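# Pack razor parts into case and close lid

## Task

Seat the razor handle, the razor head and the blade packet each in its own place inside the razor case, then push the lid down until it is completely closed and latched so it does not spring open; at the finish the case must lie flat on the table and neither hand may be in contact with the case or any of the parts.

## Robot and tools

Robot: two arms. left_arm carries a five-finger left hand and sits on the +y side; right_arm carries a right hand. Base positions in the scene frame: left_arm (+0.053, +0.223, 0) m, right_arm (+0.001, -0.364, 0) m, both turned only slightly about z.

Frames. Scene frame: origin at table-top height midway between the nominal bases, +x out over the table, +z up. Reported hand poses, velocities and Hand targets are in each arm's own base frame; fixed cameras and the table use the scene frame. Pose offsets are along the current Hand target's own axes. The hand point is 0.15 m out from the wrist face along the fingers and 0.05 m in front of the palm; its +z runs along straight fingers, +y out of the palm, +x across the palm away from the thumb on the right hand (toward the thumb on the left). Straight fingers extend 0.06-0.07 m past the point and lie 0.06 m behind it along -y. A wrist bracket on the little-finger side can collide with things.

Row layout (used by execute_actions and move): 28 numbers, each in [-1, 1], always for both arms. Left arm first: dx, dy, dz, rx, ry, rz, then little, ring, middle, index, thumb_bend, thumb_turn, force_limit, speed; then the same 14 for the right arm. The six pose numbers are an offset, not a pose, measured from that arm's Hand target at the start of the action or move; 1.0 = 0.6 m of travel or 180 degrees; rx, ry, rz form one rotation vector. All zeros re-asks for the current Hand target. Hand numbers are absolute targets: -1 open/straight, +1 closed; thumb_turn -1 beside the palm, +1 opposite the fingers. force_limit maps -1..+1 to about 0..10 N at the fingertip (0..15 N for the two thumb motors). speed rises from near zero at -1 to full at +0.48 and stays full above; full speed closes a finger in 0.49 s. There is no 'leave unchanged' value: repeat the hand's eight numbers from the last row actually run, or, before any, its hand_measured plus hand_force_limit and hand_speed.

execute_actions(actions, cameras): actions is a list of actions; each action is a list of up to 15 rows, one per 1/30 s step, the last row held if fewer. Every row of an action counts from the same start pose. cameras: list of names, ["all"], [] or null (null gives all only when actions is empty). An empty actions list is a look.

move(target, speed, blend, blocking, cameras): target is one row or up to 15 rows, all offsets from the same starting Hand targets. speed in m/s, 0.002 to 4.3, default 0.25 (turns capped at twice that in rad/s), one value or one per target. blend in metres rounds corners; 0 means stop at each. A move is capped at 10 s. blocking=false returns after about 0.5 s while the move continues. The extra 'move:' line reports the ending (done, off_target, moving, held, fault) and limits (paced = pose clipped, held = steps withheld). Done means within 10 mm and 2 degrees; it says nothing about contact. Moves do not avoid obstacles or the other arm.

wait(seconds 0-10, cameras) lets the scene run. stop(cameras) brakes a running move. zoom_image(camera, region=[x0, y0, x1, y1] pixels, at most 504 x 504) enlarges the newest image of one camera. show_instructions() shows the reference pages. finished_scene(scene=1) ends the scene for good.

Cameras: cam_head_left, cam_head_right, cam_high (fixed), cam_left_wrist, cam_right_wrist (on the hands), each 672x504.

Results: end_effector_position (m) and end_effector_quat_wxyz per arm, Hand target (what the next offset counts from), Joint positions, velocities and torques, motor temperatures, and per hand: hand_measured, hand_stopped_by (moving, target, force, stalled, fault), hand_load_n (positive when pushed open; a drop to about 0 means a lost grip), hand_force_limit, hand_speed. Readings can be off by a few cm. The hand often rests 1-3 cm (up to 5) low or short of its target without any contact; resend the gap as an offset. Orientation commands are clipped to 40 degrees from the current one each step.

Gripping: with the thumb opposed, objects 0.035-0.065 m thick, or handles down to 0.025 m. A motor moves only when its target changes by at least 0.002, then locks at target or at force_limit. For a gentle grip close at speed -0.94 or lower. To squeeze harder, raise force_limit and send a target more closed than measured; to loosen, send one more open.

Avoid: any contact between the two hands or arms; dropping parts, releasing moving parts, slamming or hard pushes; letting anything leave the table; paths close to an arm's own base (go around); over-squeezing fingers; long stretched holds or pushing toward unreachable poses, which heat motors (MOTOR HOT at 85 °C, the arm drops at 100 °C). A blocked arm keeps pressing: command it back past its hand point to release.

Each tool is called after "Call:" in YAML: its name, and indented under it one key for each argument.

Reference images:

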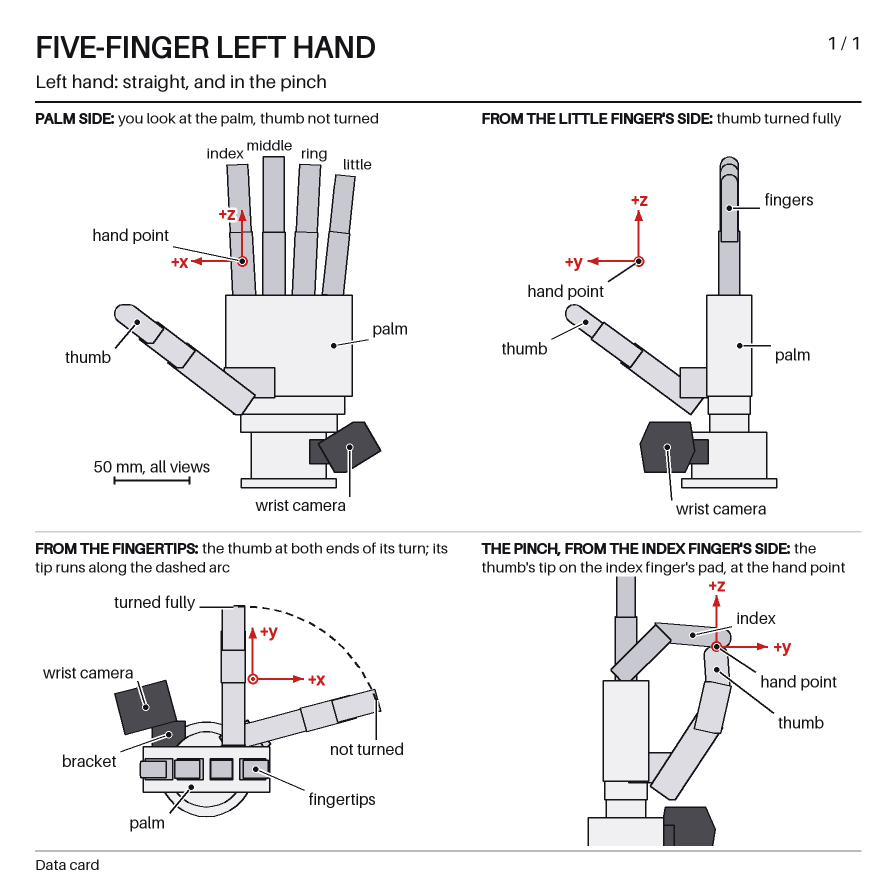

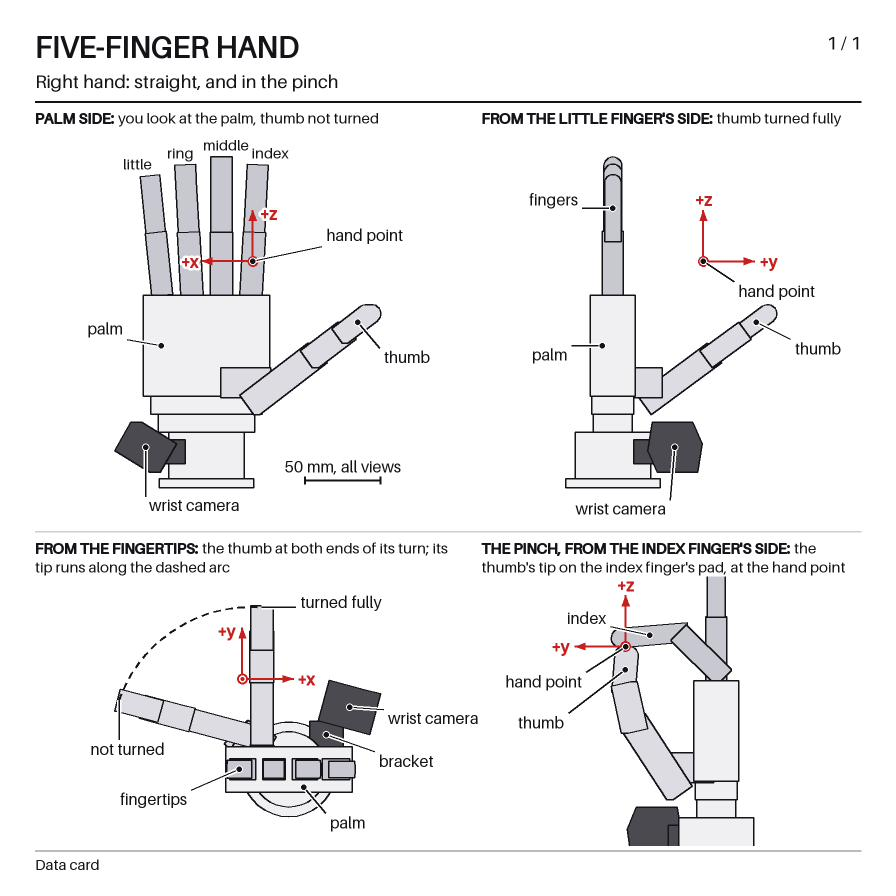

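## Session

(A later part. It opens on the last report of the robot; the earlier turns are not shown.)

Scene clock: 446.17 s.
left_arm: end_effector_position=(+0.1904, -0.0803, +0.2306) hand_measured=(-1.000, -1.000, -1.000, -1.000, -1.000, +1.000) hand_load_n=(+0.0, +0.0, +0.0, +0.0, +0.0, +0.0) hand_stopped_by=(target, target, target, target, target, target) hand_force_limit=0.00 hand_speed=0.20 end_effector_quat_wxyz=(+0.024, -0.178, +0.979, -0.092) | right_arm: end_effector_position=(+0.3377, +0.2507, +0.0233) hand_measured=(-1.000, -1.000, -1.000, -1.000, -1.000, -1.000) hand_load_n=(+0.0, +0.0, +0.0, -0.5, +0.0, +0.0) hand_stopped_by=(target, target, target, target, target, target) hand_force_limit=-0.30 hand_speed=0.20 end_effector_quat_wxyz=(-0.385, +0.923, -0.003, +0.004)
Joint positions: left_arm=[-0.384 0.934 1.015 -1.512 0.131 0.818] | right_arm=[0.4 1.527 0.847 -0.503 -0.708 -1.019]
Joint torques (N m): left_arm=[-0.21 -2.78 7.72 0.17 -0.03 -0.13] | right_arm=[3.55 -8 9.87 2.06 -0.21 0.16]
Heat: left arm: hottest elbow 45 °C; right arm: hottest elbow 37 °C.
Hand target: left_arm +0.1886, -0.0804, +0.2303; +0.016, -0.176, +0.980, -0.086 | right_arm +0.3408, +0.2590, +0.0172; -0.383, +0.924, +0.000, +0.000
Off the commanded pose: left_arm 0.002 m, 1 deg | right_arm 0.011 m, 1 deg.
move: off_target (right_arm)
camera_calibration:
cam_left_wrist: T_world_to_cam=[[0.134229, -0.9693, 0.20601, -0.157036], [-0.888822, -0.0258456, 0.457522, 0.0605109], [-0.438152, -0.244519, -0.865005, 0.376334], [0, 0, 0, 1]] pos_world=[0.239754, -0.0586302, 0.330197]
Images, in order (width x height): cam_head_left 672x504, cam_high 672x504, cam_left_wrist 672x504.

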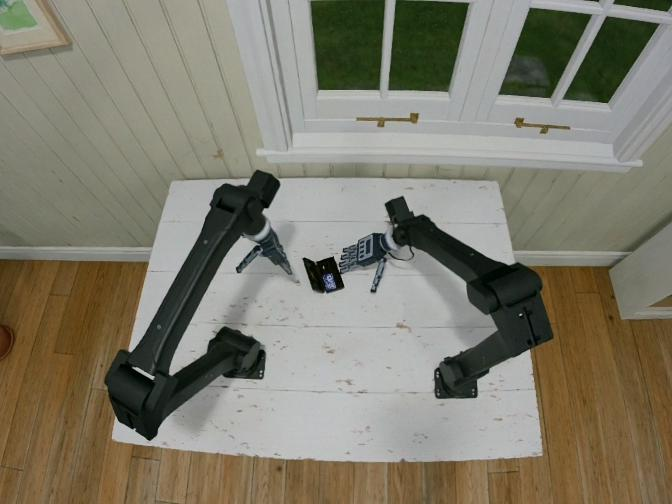

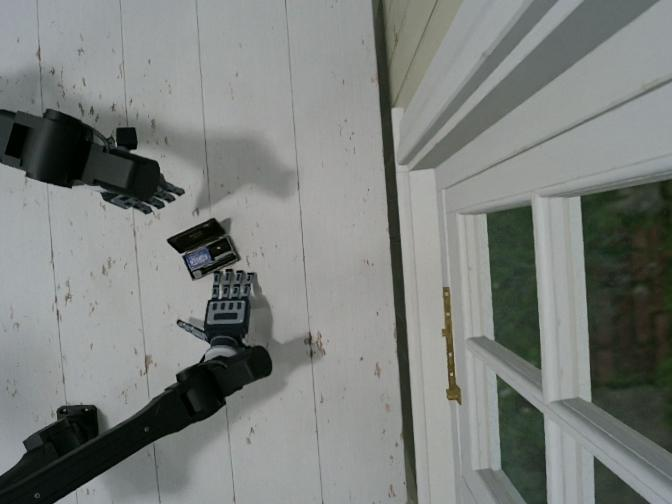

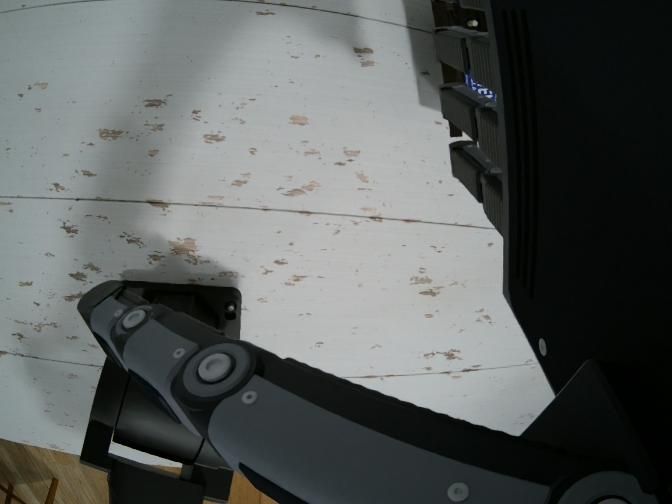

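Call:
move:
  target: [0,0.0362,0.2052,0,0,0,-1,-1,-1,-1,-1,1,0,0.2,0,0,0,0,0,0,-1,-1,-1,-1,-1,-1,-0.3,0.2]
  speed: 0.12
  cameras: ["cam_left_wrist", "cam_high", "cam_head_left"]

Call:
zoom_image:
  camera: "cam_high"
  region: [90, 150, 270, 310]

Scene clock: 449.90 s.
left_arm: end_effector_position=(+0.1852, -0.0783, +0.1081) hand_measured=(-1.000, -1.000, -1.000, -1.000, -1.000, +1.000) hand_load_n=(+0.5, +0.0, +0.0, +0.0, +0.0, +0.0) hand_stopped_by=(target, target, target, target, target, target) hand_force_limit=0.00 hand_speed=0.20 end_effector_quat_wxyz=(+0.014, -0.179, +0.980, -0.086) | right_arm: end_effector_position=(+0.3377, +0.2507, +0.0233) hand_measured=(-1.000, -1.000, -1.000, -1.000, -1.000, -1.000) hand_load_n=(+0.0, +0.0, +0.0, +0.0, +0.0, -0.5) hand_stopped_by=(target, target, target, target, target, target) hand_force_limit=-0.30 hand_speed=0.20 end_effector_quat_wxyz=(-0.385, +0.923, -0.003, +0.004)
Joint positions: left_arm=[-0.384 0.971 0.71 -1.195 0.131 0.818] | right_arm=[0.4 1.527 0.847 -0.503 -0.708 -1.019]
Joint torques (N m): left_arm=[-0.15 -2.73 7.15 1.11 -0.03 -0.13] | right_arm=[4.01 -7 9.92 1.69 -0.29 0.07]
Heat: left arm: hottest elbow 44 °C; right arm: hottest elbow 37 °C.
Hand target: left_arm +0.1886, -0.0803, +0.1052; +0.016, -0.176, +0.981, -0.086 | right_arm +0.3408, +0.2590, +0.0172; -0.383, +0.924, +0.000, +0.000
Off the commanded pose: left_arm 0.005 m, 0 deg | right_arm 0.011 m, 1 deg.
move: off_target (right_arm)
camera_calibration:
cam_left_wrist: T_world_to_cam=[[0.138293, -0.971166, 0.194195, -0.128744], [-0.878433, -0.0297182, 0.476941, 0.107641], [-0.457418, -0.236544, -0.857214, 0.271891], [0, 0, 0, 1]] pos_world=[0.236727, -0.0575188, 0.206731]
Images, in order (width x height): cam_head_left 672x504, cam_high 672x504, cam_left_wrist 672x504.

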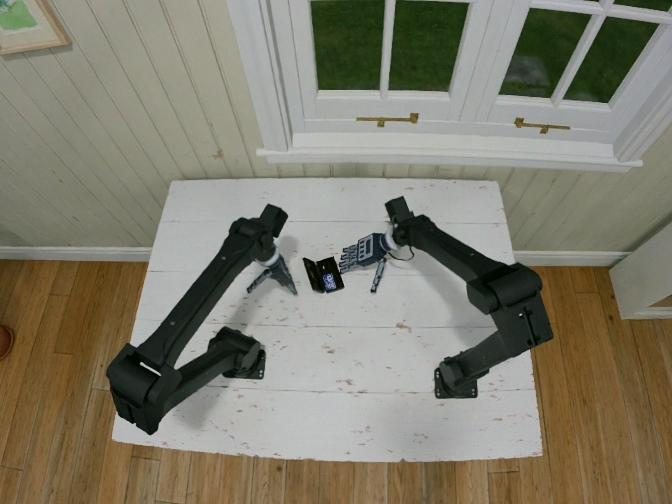

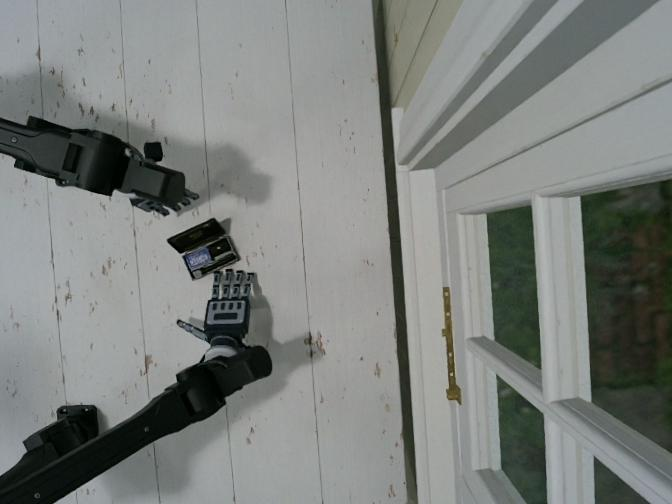

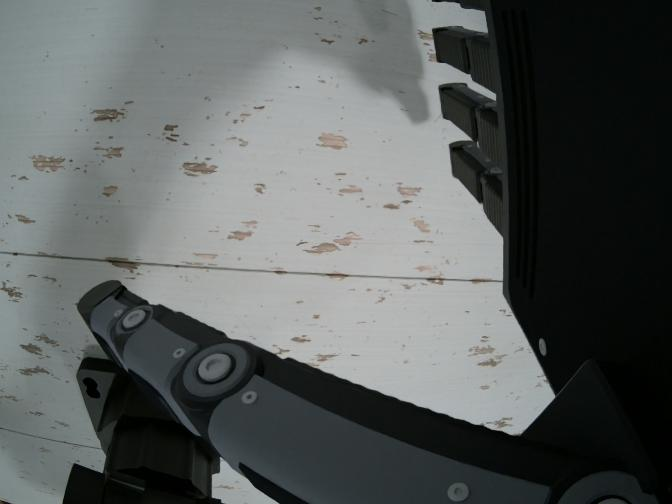

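Scaled by 2.800 from the camera's 672x504 image, which has a finer 960x720 frame.

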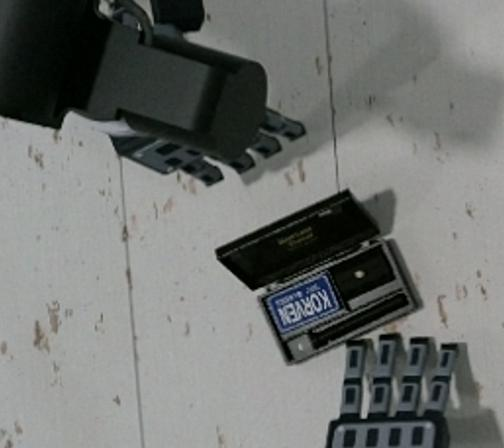

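Call:
move:
  target: [0,-0.0574,0.0101,0,0,0,-1,-1,-1,-1,-1,1,0,0.2,0,0,0,0,0,0,-1,-1,-1,-1,-1,-1,-0.3,0.2]
  speed: 0.08
  cameras: ["cam_high"]

Call:
zoom_image:
  camera: "cam_high"
  region: [120, 170, 270, 300]

Scene clock: 451.63 s.
left_arm: end_effector_position=(+0.1820, -0.1013, +0.0936) hand_measured=(-1.000, -1.000, -1.000, -1.000, -1.000, +1.000) hand_load_n=(+0.0, +0.0, +0.0, +0.0, +0.0, +0.0) hand_stopped_by=(target, target, target, target, target, target) hand_force_limit=0.00 hand_speed=0.20 end_effector_quat_wxyz=(-0.004, -0.176, +0.982, -0.073) | right_arm: end_effector_position=(+0.3377, +0.2507, +0.0233) hand_measured=(-1.000, -1.000, -1.000, -1.000, -1.000, -1.000) hand_load_n=(+0.0, +0.0, +0.0, +0.0, +0.0, -0.5) hand_stopped_by=(target, target, target, target, target, target) hand_force_limit=-0.30 hand_speed=0.20 end_effector_quat_wxyz=(-0.385, +0.923, -0.003, +0.004)
Joint positions: left_arm=[-0.477 1.044 0.71 -1.154 0.12 0.734] | right_arm=[0.4 1.527 0.847 -0.503 -0.708 -1.019]
Joint torques (N m): left_arm=[-0.26 -3.37 10.4 1.02 -0.05 -0.27] | right_arm=[4.13 -7.71 9.54 1.96 -0.23 0.12]
Heat: left arm: hottest elbow 44 °C; right arm: hottest elbow 37 °C.
Hand target: left_arm +0.2009, -0.1131, +0.1053; +0.016, -0.176, +0.980, -0.086 | right_arm +0.3408, +0.2590, +0.0172; -0.383, +0.924, +0.000, +0.000
Off the commanded pose: left_arm 0.025 m, 3 deg | right_arm 0.011 m, 1 deg.
move: off_target (left_arm, right_arm)
Images, in order (width x height): cam_high 672x504.

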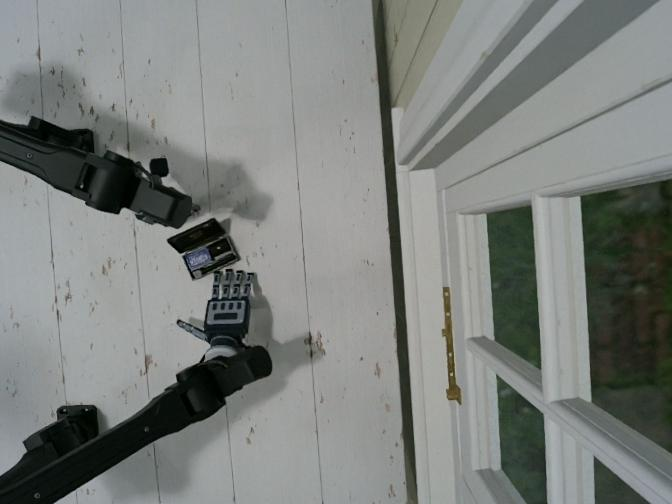

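Scaled by 3.360 from the camera's 672x504 image, which has a finer 960x720 frame.

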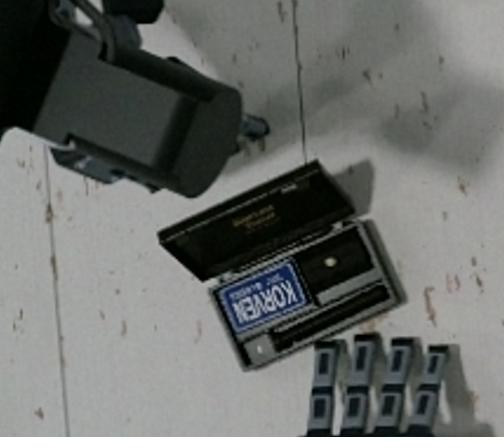

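Call:
move:
  target: [0,-0.0058,-0.0328,0,0,0,-1,-1,-1,-1,-1,1,0,0.2,0,0,0,0,0,0,-1,-1,-1,-1,-1,-1,-0.3,0.2]
  speed: 0.08
  cameras: ["cam_high"]

Call:
zoom_image:
  camera: "cam_high"
  region: [120, 170, 270, 300]

Scene clock: 453.00 s.
left_arm: end_effector_position=(+0.1887, -0.1048, +0.1077) hand_measured=(-1.000, -1.000, -1.000, -1.000, -1.000, +1.000) hand_load_n=(+0.0, +0.0, +0.0, +0.0, +0.0, +0.0) hand_stopped_by=(target, target, target, target, target, target) hand_force_limit=0.00 hand_speed=0.20 end_effector_quat_wxyz=(+0.000, -0.176, +0.981, -0.076) | right_arm: end_effector_position=(+0.3377, +0.2507, +0.0233) hand_measured=(-1.000, -1.000, -1.000, -1.000, -1.000, -1.000) hand_load_n=(+0.0, +0.0, +0.0, -0.5, +0.0, -0.5) hand_stopped_by=(target, target, target, target, target, target) hand_force_limit=-0.30 hand_speed=0.20 end_effector_quat_wxyz=(-0.385, +0.923, -0.003, +0.004)
Joint positions: left_arm=[-0.477 1.044 0.75 -1.184 0.12 0.733] | right_arm=[0.4 1.527 0.847 -0.503 -0.708 -1.019]
Joint torques (N m): left_arm=[-0.32 -4.66 10.67 0.13 -0.05 -0.23] | right_arm=[3.55 -7.88 9.69 1.96 -0.25 0.11]
Heat: left arm: hottest elbow 44 °C; right arm: hottest elbow 37 °C.
Hand target: left_arm +0.2008, -0.1131, +0.1253; +0.016, -0.176, +0.980, -0.086 | right_arm +0.3408, +0.2590, +0.0172; -0.383, +0.924, +0.000, +0.000
Off the commanded pose: left_arm 0.023 m, 2 deg | right_arm 0.011 m, 1 deg.
move: off_target (left_arm, right_arm)
Images, in order (width x height): cam_high 672x504.

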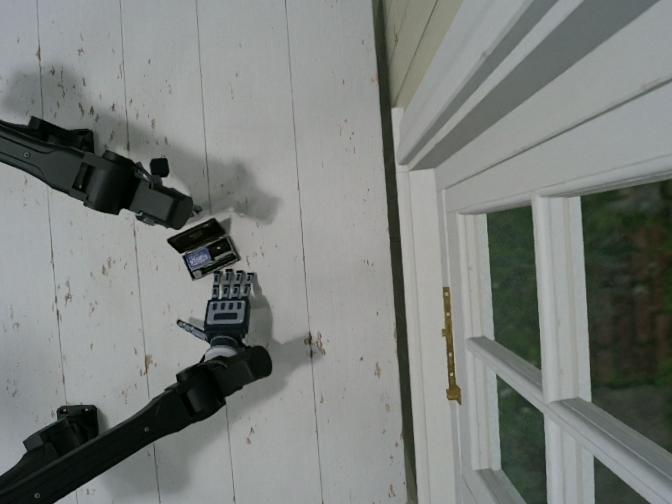

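Scaled by 3.360 from the camera's 672x504 image, which has a finer 960x720 frame.

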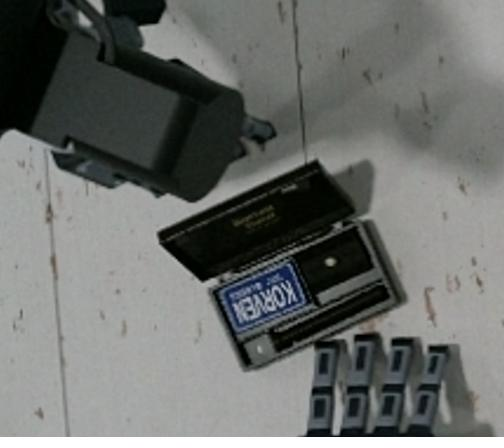

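Call:
move:
  target: [0,-0.041,0.0072,0,0,0,-1,-1,-1,-1,-1,1,0,0.2,0,0,0,0,0,0,-1,-1,-1,-1,-1,-1,-0.3,0.2]
  speed: 0.06
  cameras: ["cam_high"]

Call:
zoom_image:
  camera: "cam_high"
  region: [120, 170, 270, 300]

Scene clock: 454.60 s.
left_arm: end_effector_position=(+0.1923, -0.1240, +0.1127) hand_measured=(-1.000, -1.000, -1.000, -1.000, -1.000, +1.000) hand_load_n=(+0.0, +0.0, +0.0, +0.0, +0.0, +0.0) hand_stopped_by=(target, target, target, target, target, target) hand_force_limit=0.00 hand_speed=0.20 end_effector_quat_wxyz=(-0.002, -0.176, +0.982, -0.073) | right_arm: end_effector_position=(+0.3377, +0.2507, +0.0233) hand_measured=(-1.000, -1.000, -1.000, -1.000, -1.000, -1.000) hand_load_n=(+0.0, -0.5, +0.0, +0.0, -0.5, +0.0) hand_stopped_by=(target, target, target, target, target, target) hand_force_limit=-0.30 hand_speed=0.20 end_effector_quat_wxyz=(-0.385, +0.923, -0.003, +0.004)
Joint positions: left_arm=[-0.535 1.083 0.789 -1.184 0.112 0.676] | right_arm=[0.4 1.527 0.847 -0.503 -0.708 -1.019]
Joint torques (N m): left_arm=[-0.32 -3.9 10.66 0.87 -0.06 -0.24] | right_arm=[3.43 -8.29 9.84 1.65 -0.31 0.14]
Heat: left arm: hottest elbow 44 °C; right arm: hottest elbow 37 °C.
Hand target: left_arm +0.2096, -0.1366, +0.1253; +0.016, -0.176, +0.980, -0.086 | right_arm +0.3408, +0.2590, +0.0172; -0.383, +0.924, +0.000, +0.000
Off the commanded pose: left_arm 0.025 m, 3 deg | right_arm 0.011 m, 1 deg.
move: off_target (left_arm, right_arm)
Images, in order (width x height): cam_high 672x504.

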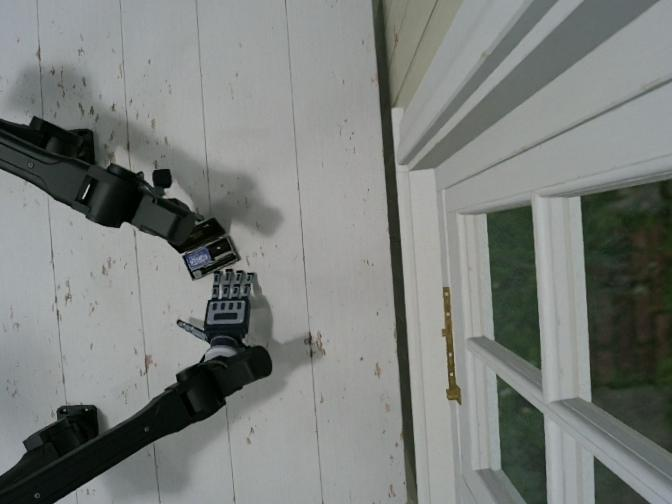

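Scaled by 3.360 from the camera's 672x504 image, which has a finer 960x720 frame.

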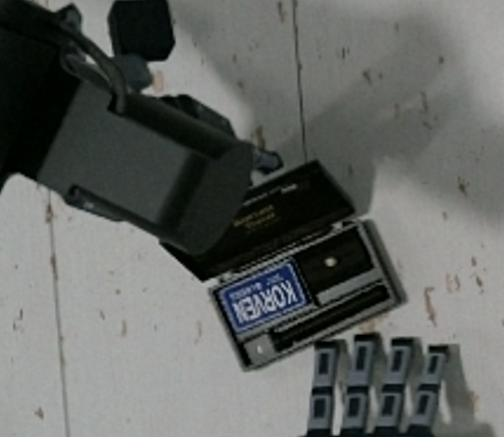

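Call:
move:
  target: [0,-0.0492,0.0087,0,0,0,-1,-1,-1,-1,-1,1,0,0.2,0,0,0,0,0,0,-1,-1,-1,-1,-1,-1,-0.3,0.2]
  speed: 0.06
  cameras: ["cam_high", "cam_head_right"]

Call:
zoom_image:
  camera: "cam_high"
  region: [120, 170, 270, 300]

Call:
zoom_image:
  camera: "cam_head_right"
  region: [240, 210, 400, 330]

Scene clock: 456.17 s.
left_arm: end_effector_position=(+0.2013, -0.1492, +0.1135) hand_measured=(-1.000, -1.000, -1.000, -1.000, -1.000, +1.000) hand_load_n=(+0.0, +0.0, -0.5, +0.0, +0.0, +0.0) hand_stopped_by=(target, target, target, target, target, target) hand_force_limit=0.00 hand_speed=0.20 end_effector_quat_wxyz=(-0.004, -0.176, +0.982, -0.069) | right_arm: end_effector_position=(+0.3377, +0.2507, +0.0233) hand_measured=(-1.000, -1.000, -1.000, -1.000, -1.000, -1.000) hand_load_n=(+0.0, +0.0, +0.0, -0.5, +0.0, +0.0) hand_stopped_by=(target, target, target, target, target, target) hand_force_limit=-0.30 hand_speed=0.20 end_effector_quat_wxyz=(-0.385, +0.923, -0.003, +0.004)
Joint positions: left_arm=[-0.594 1.149 0.837 -1.167 0.104 0.617] | right_arm=[0.4 1.527 0.847 -0.503 -0.708 -1.019]
Joint torques (N m): left_arm=[-0.32 -4.6 10.7 1.1 -0.06 -0.22] | right_arm=[3.84 -8.47 9.88 2.07 -0.24 0.15]
Heat: left arm: hottest elbow 44 °C; right arm: hottest elbow 37 °C.
Hand target: left_arm +0.2199, -0.1646, +0.1252; +0.016, -0.176, +0.980, -0.086 | right_arm +0.3408, +0.2590, +0.0172; -0.383, +0.924, +0.000, +0.000
Off the commanded pose: left_arm 0.027 m, 3 deg | right_arm 0.011 m, 1 deg.
move: off_target (left_arm, right_arm)
Images, in order (width x height): cam_head_right 672x504, cam_high 672x504.

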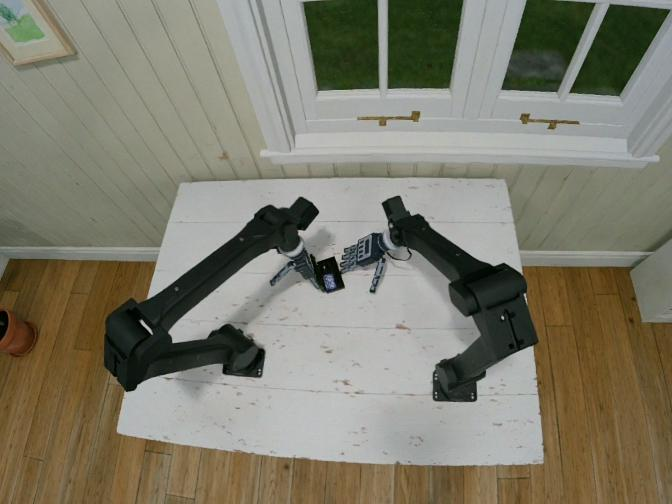

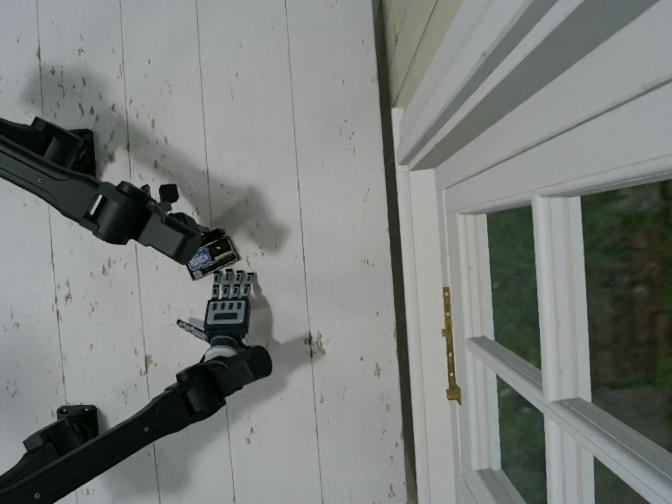

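Scaled by 3.360 from the camera's 672x504 image, which has a finer 960x720 frame.

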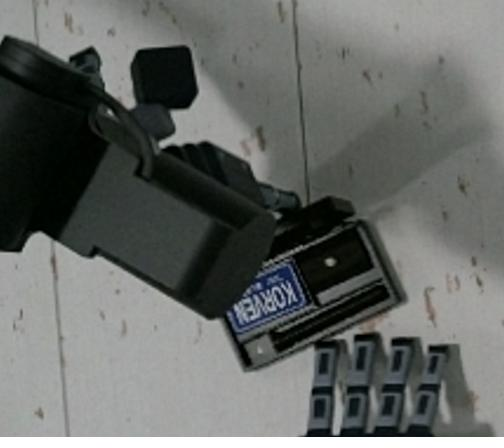

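Scaled by 3.150 from the camera's 672x504 image, which has a finer 960x720 frame.

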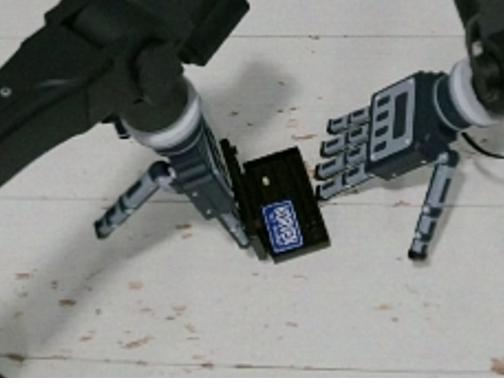

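Call:
move:
  target: [0,-0.0492,0.0087,0,0,0,-1,-1,-1,-1,-1,1,0,0.2,0,0,0,0,0,0,-1,-1,-1,-1,-1,-1,-0.3,0.2]
  speed: 0.06
  cameras: ["cam_high", "cam_head_right"]

Call:
zoom_image:
  camera: "cam_high"
  region: [120, 170, 270, 300]

Call:
zoom_image:
  camera: "cam_head_right"
  region: [240, 210, 400, 330]

Scene clock: 458.67 s.
left_arm: end_effector_position=(+0.2134, -0.1769, +0.1143) hand_measured=(-1.000, -1.000, -1.000, -1.000, -1.000, +1.000) hand_load_n=(+0.0, +0.0, +0.0, +0.0, +0.0, +0.0) hand_stopped_by=(target, target, target, target, target, target) hand_force_limit=0.00 hand_speed=0.20 end_effector_quat_wxyz=(-0.001, -0.176, +0.982, -0.070) | right_arm: end_effector_position=(+0.3377, +0.2507, +0.0233) hand_measured=(-1.000, -1.000, -1.000, -1.000, -1.000, -1.000) hand_load_n=(+0.0, +0.0, +0.0, -0.5, +0.0, +0.0) hand_stopped_by=(target, target, target, target, target, target) hand_force_limit=-0.30 hand_speed=0.20 end_effector_quat_wxyz=(-0.385, +0.923, -0.003, +0.004)
Joint positions: left_arm=[-0.646 1.218 0.894 -1.146 0.096 0.566] | right_arm=[0.4 1.527 0.847 -0.503 -0.708 -1.019]
Joint torques (N m): left_arm=[-0.32 -5.42 10.62 1.05 -0.07 -0.27] | right_arm=[3.49 -8.18 9.61 1.89 -0.24 0.14]
Heat: left arm: hottest elbow 44 °C; right arm: hottest elbow 37 °C.
Hand target: left_arm +0.2304, -0.1928, +0.1253; +0.016, -0.176, +0.980, -0.086 | right_arm +0.3408, +0.2590, +0.0172; -0.383, +0.924, +0.000, +0.000
Off the commanded pose: left_arm 0.026 m, 3 deg | right_arm 0.011 m, 1 deg.
move: off_target (left_arm, right_arm)
Images, in order (width x height): cam_head_right 672x504, cam_high 672x504.

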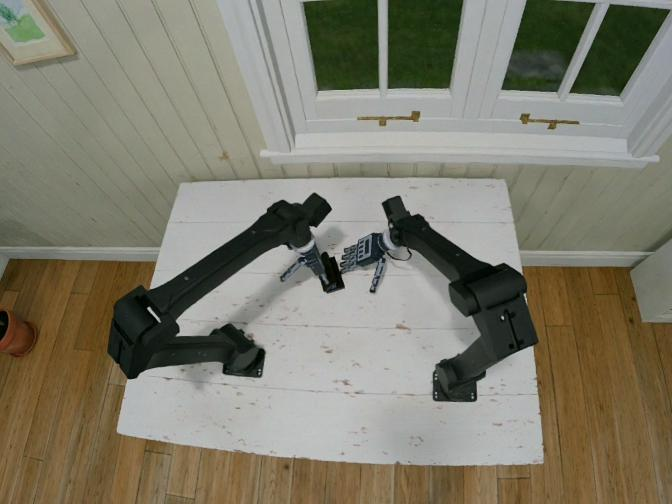

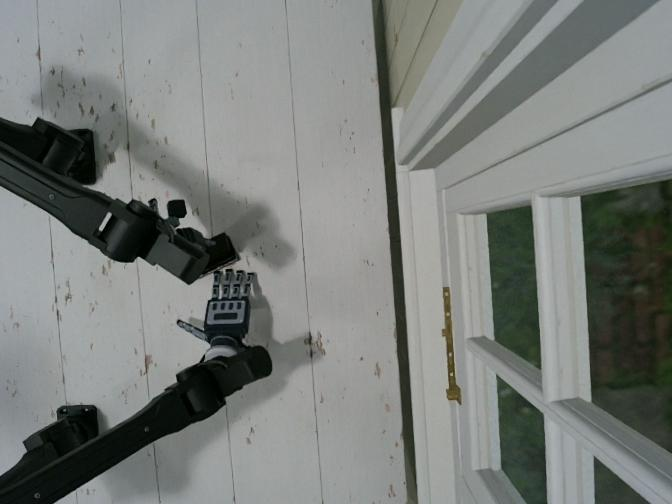

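Scaled by 3.360 from the camera's 672x504 image, which has a finer 960x720 frame.

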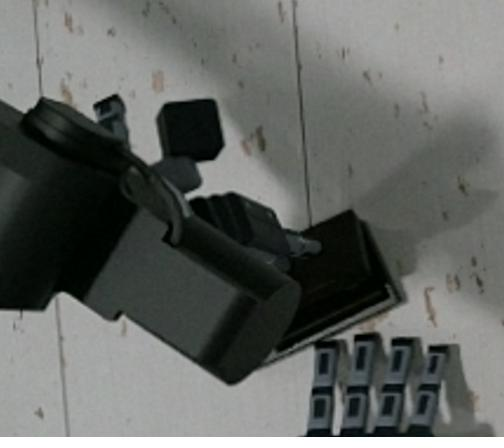

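Scaled by 3.150 from the camera's 672x504 image, which has a finer 960x720 frame.

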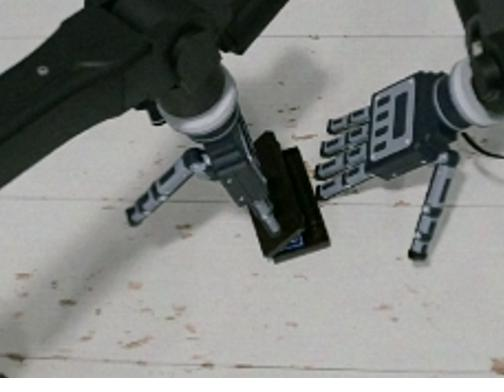

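Call:
move:
  target: [0,-0.0188,0.0371,0,0,0,-1,-1,-1,-1,-1,1,0,0.2,0,0,0,0,0,0,-1,-1,-1,-1,-1,-1,-0.3,0.2]
  speed: 0.05
  cameras: ["cam_high", "cam_head_right"]

Call:
zoom_image:
  camera: "cam_high"
  region: [120, 170, 270, 300]

Call:
zoom_image:
  camera: "cam_head_right"
  region: [290, 230, 380, 310]

Scene clock: 460.20 s.
left_arm: end_effector_position=(+0.2213, -0.1924, +0.0975) hand_measured=(-1.000, -1.000, -1.000, -1.000, -1.000, +1.000) hand_load_n=(+0.0, +0.0, +0.0, +0.0, +0.0, +0.0) hand_stopped_by=(target, target, target, target, target, target) hand_force_limit=0.00 hand_speed=0.20 end_effector_quat_wxyz=(+0.002, -0.175, +0.982, -0.072) | right_arm: end_effector_position=(+0.3377, +0.2507, +0.0233) hand_measured=(-1.000, -1.000, -1.000, -1.000, -1.000, -1.000) hand_load_n=(+0.0, +0.0, +0.0, +0.0, +0.0, -0.5) hand_stopped_by=(target, target, target, target, target, target) hand_force_limit=-0.30 hand_speed=0.20 end_effector_quat_wxyz=(-0.385, +0.923, -0.003, +0.004)
Joint positions: left_arm=[-0.669 1.273 0.894 -1.081 0.093 0.543] | right_arm=[0.4 1.527 0.847 -0.503 -0.708 -1.019]
Joint torques (N m): left_arm=[-0.32 -6.01 9.8 1.14 -0.07 -0.24] | right_arm=[3.43 -7.71 9.69 1.87 -0.26 0.14]
Heat: left arm: hottest elbow 44 °C; right arm: hottest elbow 37 °C.
Hand target: left_arm +0.2356, -0.2068, +0.1053; +0.016, -0.176, +0.980, -0.086 | right_arm +0.3408, +0.2590, +0.0172; -0.383, +0.924, +0.000, +0.000
Off the commanded pose: left_arm 0.022 m, 2 deg | right_arm 0.011 m, 1 deg.
move: off_target (left_arm, right_arm)
Images, in order (width x height): cam_head_right 672x504, cam_high 672x504.

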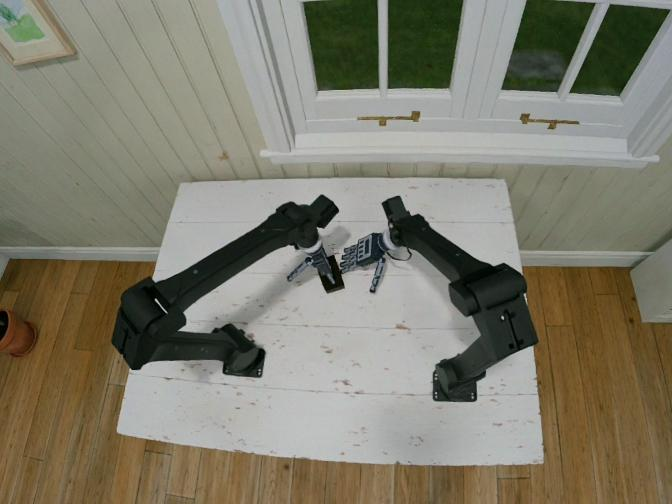

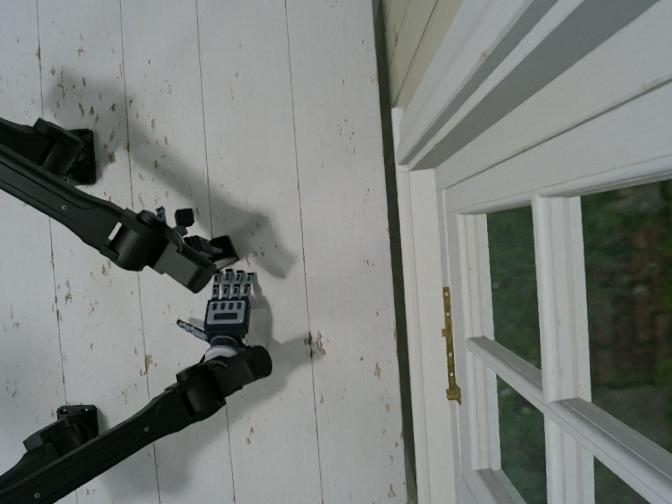

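Scaled by 3.360 from the camera's 672x504 image, which has a finer 960x720 frame.

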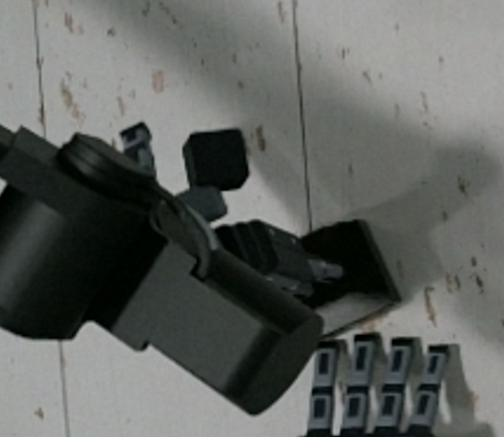

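Scaled by 5.600 from the camera's 672x504 image, which has a finer 960x720 frame.

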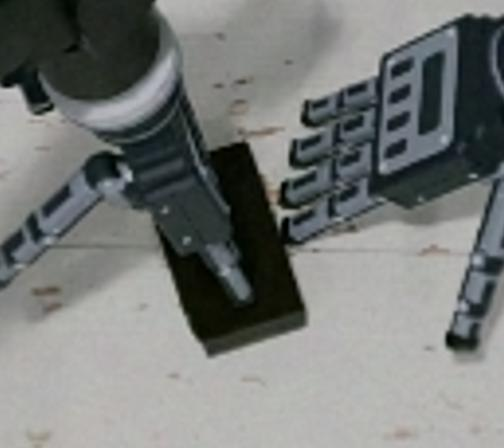

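Call:
move:
  target: [0,-0.0259,-0.0123,0,0,0,-1,-1,-1,-1,-1,1,0,0.2,0,0,0,0,0,0,-1,-1,-1,-1,-1,-1,-0.3,0.2]
  speed: 0.05
  cameras: ["cam_high", "cam_head_right", "cam_right_wrist"]

Call:
zoom_image:
  camera: "cam_high"
  region: [120, 170, 270, 300]

Call:
zoom_image:
  camera: "cam_head_right"
  region: [290, 230, 380, 310]

Scene clock: 461.87 s.
left_arm: end_effector_position=(+0.2290, -0.2071, +0.1040) hand_measured=(-1.000, -1.000, -1.000, -1.000, -1.000, +1.000) hand_load_n=(+0.0, +0.0, +0.0, +0.0, +0.0, +0.0) hand_stopped_by=(target, target, target, target, target, target) hand_force_limit=0.00 hand_speed=0.20 end_effector_quat_wxyz=(+0.007, -0.175, +0.981, -0.078) | right_arm: end_effector_position=(+0.3377, +0.2507, +0.0233) hand_measured=(-1.000, -1.000, -1.000, -1.000, -1.000, -1.000) hand_load_n=(+0.0, +0.0, +0.0, +0.0, +0.0, +0.0) hand_stopped_by=(target, target, target, target, target, target) hand_force_limit=-0.30 hand_speed=0.20 end_effector_quat_wxyz=(-0.385, +0.923, -0.003, +0.004)
Joint positions: left_arm=[-0.688 1.295 0.933 -1.081 0.09 0.524] | right_arm=[0.4 1.527 0.847 -0.503 -0.708 -1.019]
Joint torques (N m): left_arm=[-0.32 -5.83 10.47 0.34 -0.08 -0.26] | right_arm=[3.66 -8.12 9.99 1.91 -0.28 0.17]
Heat: left arm: hottest elbow 44 °C; right arm: hottest elbow 37 °C.
Hand target: left_arm +0.2405, -0.2200, +0.1152; +0.016, -0.176, +0.980, -0.086 | right_arm +0.3408, +0.2590, +0.0172; -0.383, +0.924, +0.000, +0.000
Off the commanded pose: left_arm 0.021 m, 1 deg | right_arm 0.011 m, 1 deg.
move: off_target (left_arm, right_arm)
camera_calibration:
cam_right_wrist: T_world_to_cam=[[0.218351, -0.682687, -0.697325, 0.114459], [-0.80916, -0.526099, 0.261685, 0.391348], [-0.545511, 0.507108, -0.667277, 0.17815], [0, 0, 0, 1]] pos_world=[0.388854, 0.193686, 0.096281]
Images, in order (width x height): cam_head_right 672x504, cam_high 672x504, cam_right_wrist 672x504.

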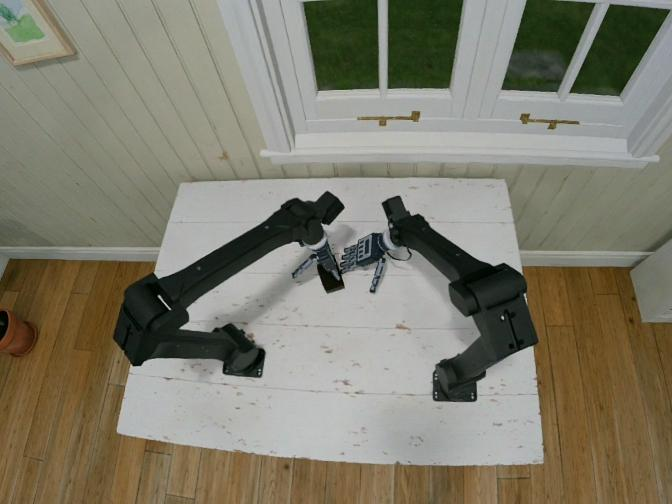

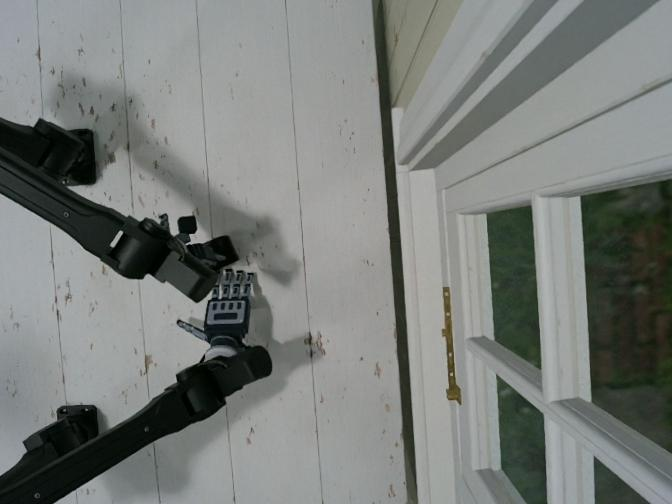

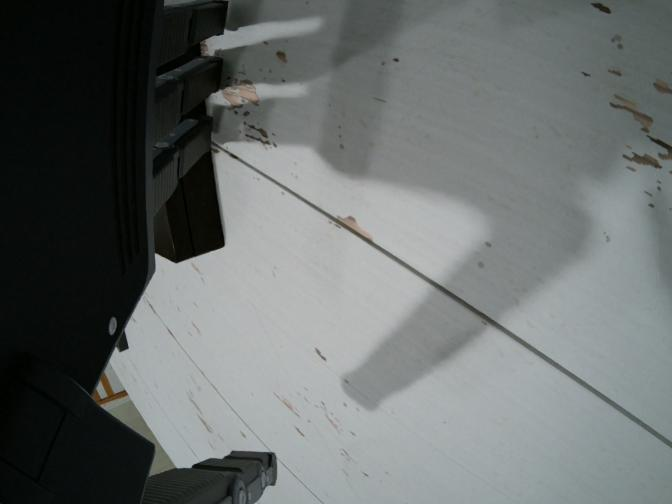

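Scaled by 3.360 from the camera's 672x504 image, which has a finer 960x720 frame.

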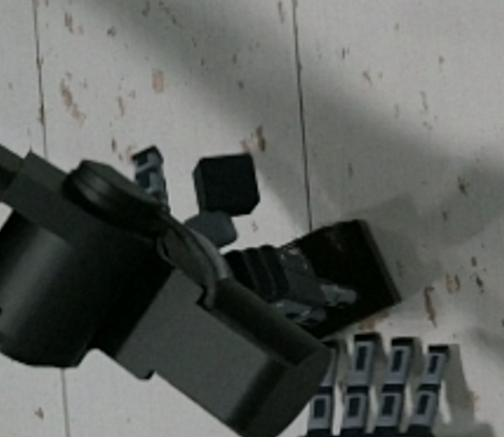

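Scaled by 5.600 from the camera's 672x504 image, which has a finer 960x720 frame.

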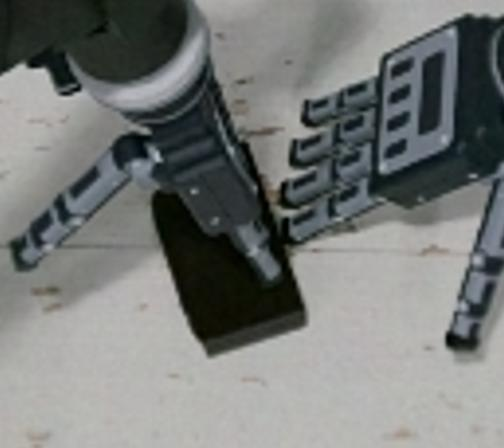

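Call:
zoom_image:
  camera: "cam_right_wrist"
  region: [140, 130, 250, 280]

Scaled by 3.360 from the camera's 672x504 image, which has a finer 960x720 frame.

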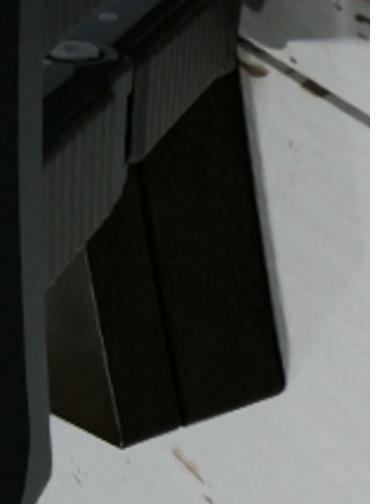

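Call:
move:
  target: [0,0,0,0,0,0,-1,-1,-1,-1,-1,1,0,0.2,0.0117,0.0259,-0.0259,0,0,0,-1,-1,-1,-1,-1,-1,-0.3,0.2]
  speed: 0.05
  cameras: ["cam_high"]

Call:
zoom_image:
  camera: "cam_high"
  region: [120, 170, 270, 300]

Scene clock: 463.67 s.
left_arm: end_effector_position=(+0.2290, -0.2071, +0.1040) hand_measured=(-1.000, -1.000, -1.000, -1.000, -1.000, +1.000) hand_load_n=(+0.0, +0.0, +0.0, +0.0, +0.0, +0.0) hand_stopped_by=(target, target, target, target, target, target) hand_force_limit=0.00 hand_speed=0.20 end_effector_quat_wxyz=(+0.007, -0.175, +0.981, -0.078) | right_arm: end_effector_position=(+0.3403, +0.2418, +0.0219) hand_measured=(-1.000, -1.000, -1.000, -1.000, -1.000, -1.000) hand_load_n=(+0.0, +0.0, +0.5, +0.0, +0.0, +0.0) hand_stopped_by=(target, target, target, target, target, target) hand_force_limit=-0.30 hand_speed=0.20 end_effector_quat_wxyz=(-0.390, +0.921, +0.005, +0.004)
Joint positions: left_arm=[-0.688 1.295 0.933 -1.081 0.089 0.523] | right_arm=[0.373 1.532 0.847 -0.522 -0.731 -1.069]
Joint torques (N m): left_arm=[-0.32 -6.3 10.45 0.32 -0.08 -0.23] | right_arm=[1.79 -8.41 9.94 0.62 -0.13 -0.11]
Heat: left arm: hottest elbow 43 °C; right arm: hottest elbow 37 °C.
Hand target: left_arm +0.2405, -0.2199, +0.1153; +0.016, -0.176, +0.980, -0.086 | right_arm +0.3479, +0.2370, +0.0171; -0.383, +0.924, +0.000, +0.000
Off the commanded pose: left_arm 0.021 m, 1 deg | right_arm 0.010 m, 1 deg.
move: off_target (left_arm)
Images, in order (width x height): cam_high 672x504.

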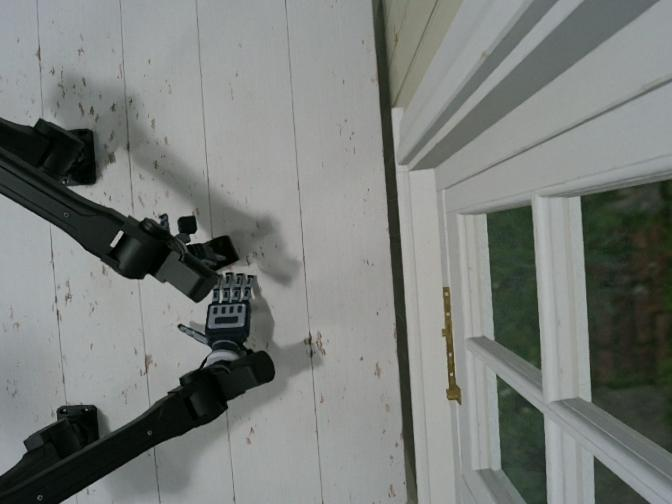

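Scaled by 3.360 from the camera's 672x504 image, which has a finer 960x720 frame.

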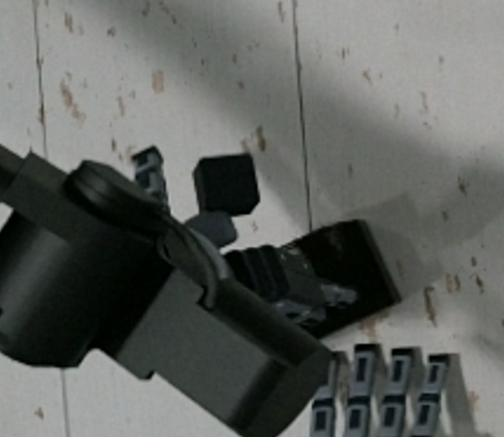

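Call:
move:
  target: [0,0.0072,0.041,0,0,0,-1,-1,-1,-1,-1,1,0,0.2,0,0,0,0,0,0,-1,-1,-1,-1,-1,-1,-0.3,0.2]
  speed: 0.05

Scene clock: 465.00 s.
left_arm: end_effector_position=(+0.2386, -0.2150, +0.0945) hand_measured=(-1.000, -1.000, -1.000, -1.000, -1.000, +1.000) hand_load_n=(+0.0, +0.0, -0.5, +0.0, +0.0, +0.0) hand_stopped_by=(target, target, target, target, target, target) hand_force_limit=0.00 hand_speed=0.20 end_effector_quat_wxyz=(+0.014, -0.175, +0.981, -0.085) | right_arm: end_effector_position=(+0.3404, +0.2418, +0.0219) hand_measured=(-1.000, -1.000, -1.000, -1.000, -1.000, -1.000) hand_load_n=(+0.0, +0.0, +0.0, +0.0, +0.0, +0.0) hand_stopped_by=(target, target, target, target, target, target) hand_force_limit=-0.30 hand_speed=0.20 end_effector_quat_wxyz=(-0.390, +0.921, +0.006, +0.004)
Joint positions: left_arm=[-0.688 1.323 0.933 -1.033 0.089 0.523] | right_arm=[0.373 1.532 0.847 -0.522 -0.731 -1.069]
Joint torques (N m): left_arm=[-0.32 -6.65 7.06 1.21 -0.08 -0.24] | right_arm=[1.03 -8.41 10.24 0.85 -0.16 -0.1]
Heat: left arm: hottest elbow 43 °C; right arm: hottest elbow 37 °C.
Hand target: left_arm +0.2405, -0.2200, +0.0902; +0.016, -0.176, +0.980, -0.086 | right_arm +0.3479, +0.2370, +0.0171; -0.383, +0.924, +0.000, +0.000
Off the commanded pose: left_arm 0.007 m, 0 deg | right_arm 0.010 m, 1 deg.
move: done


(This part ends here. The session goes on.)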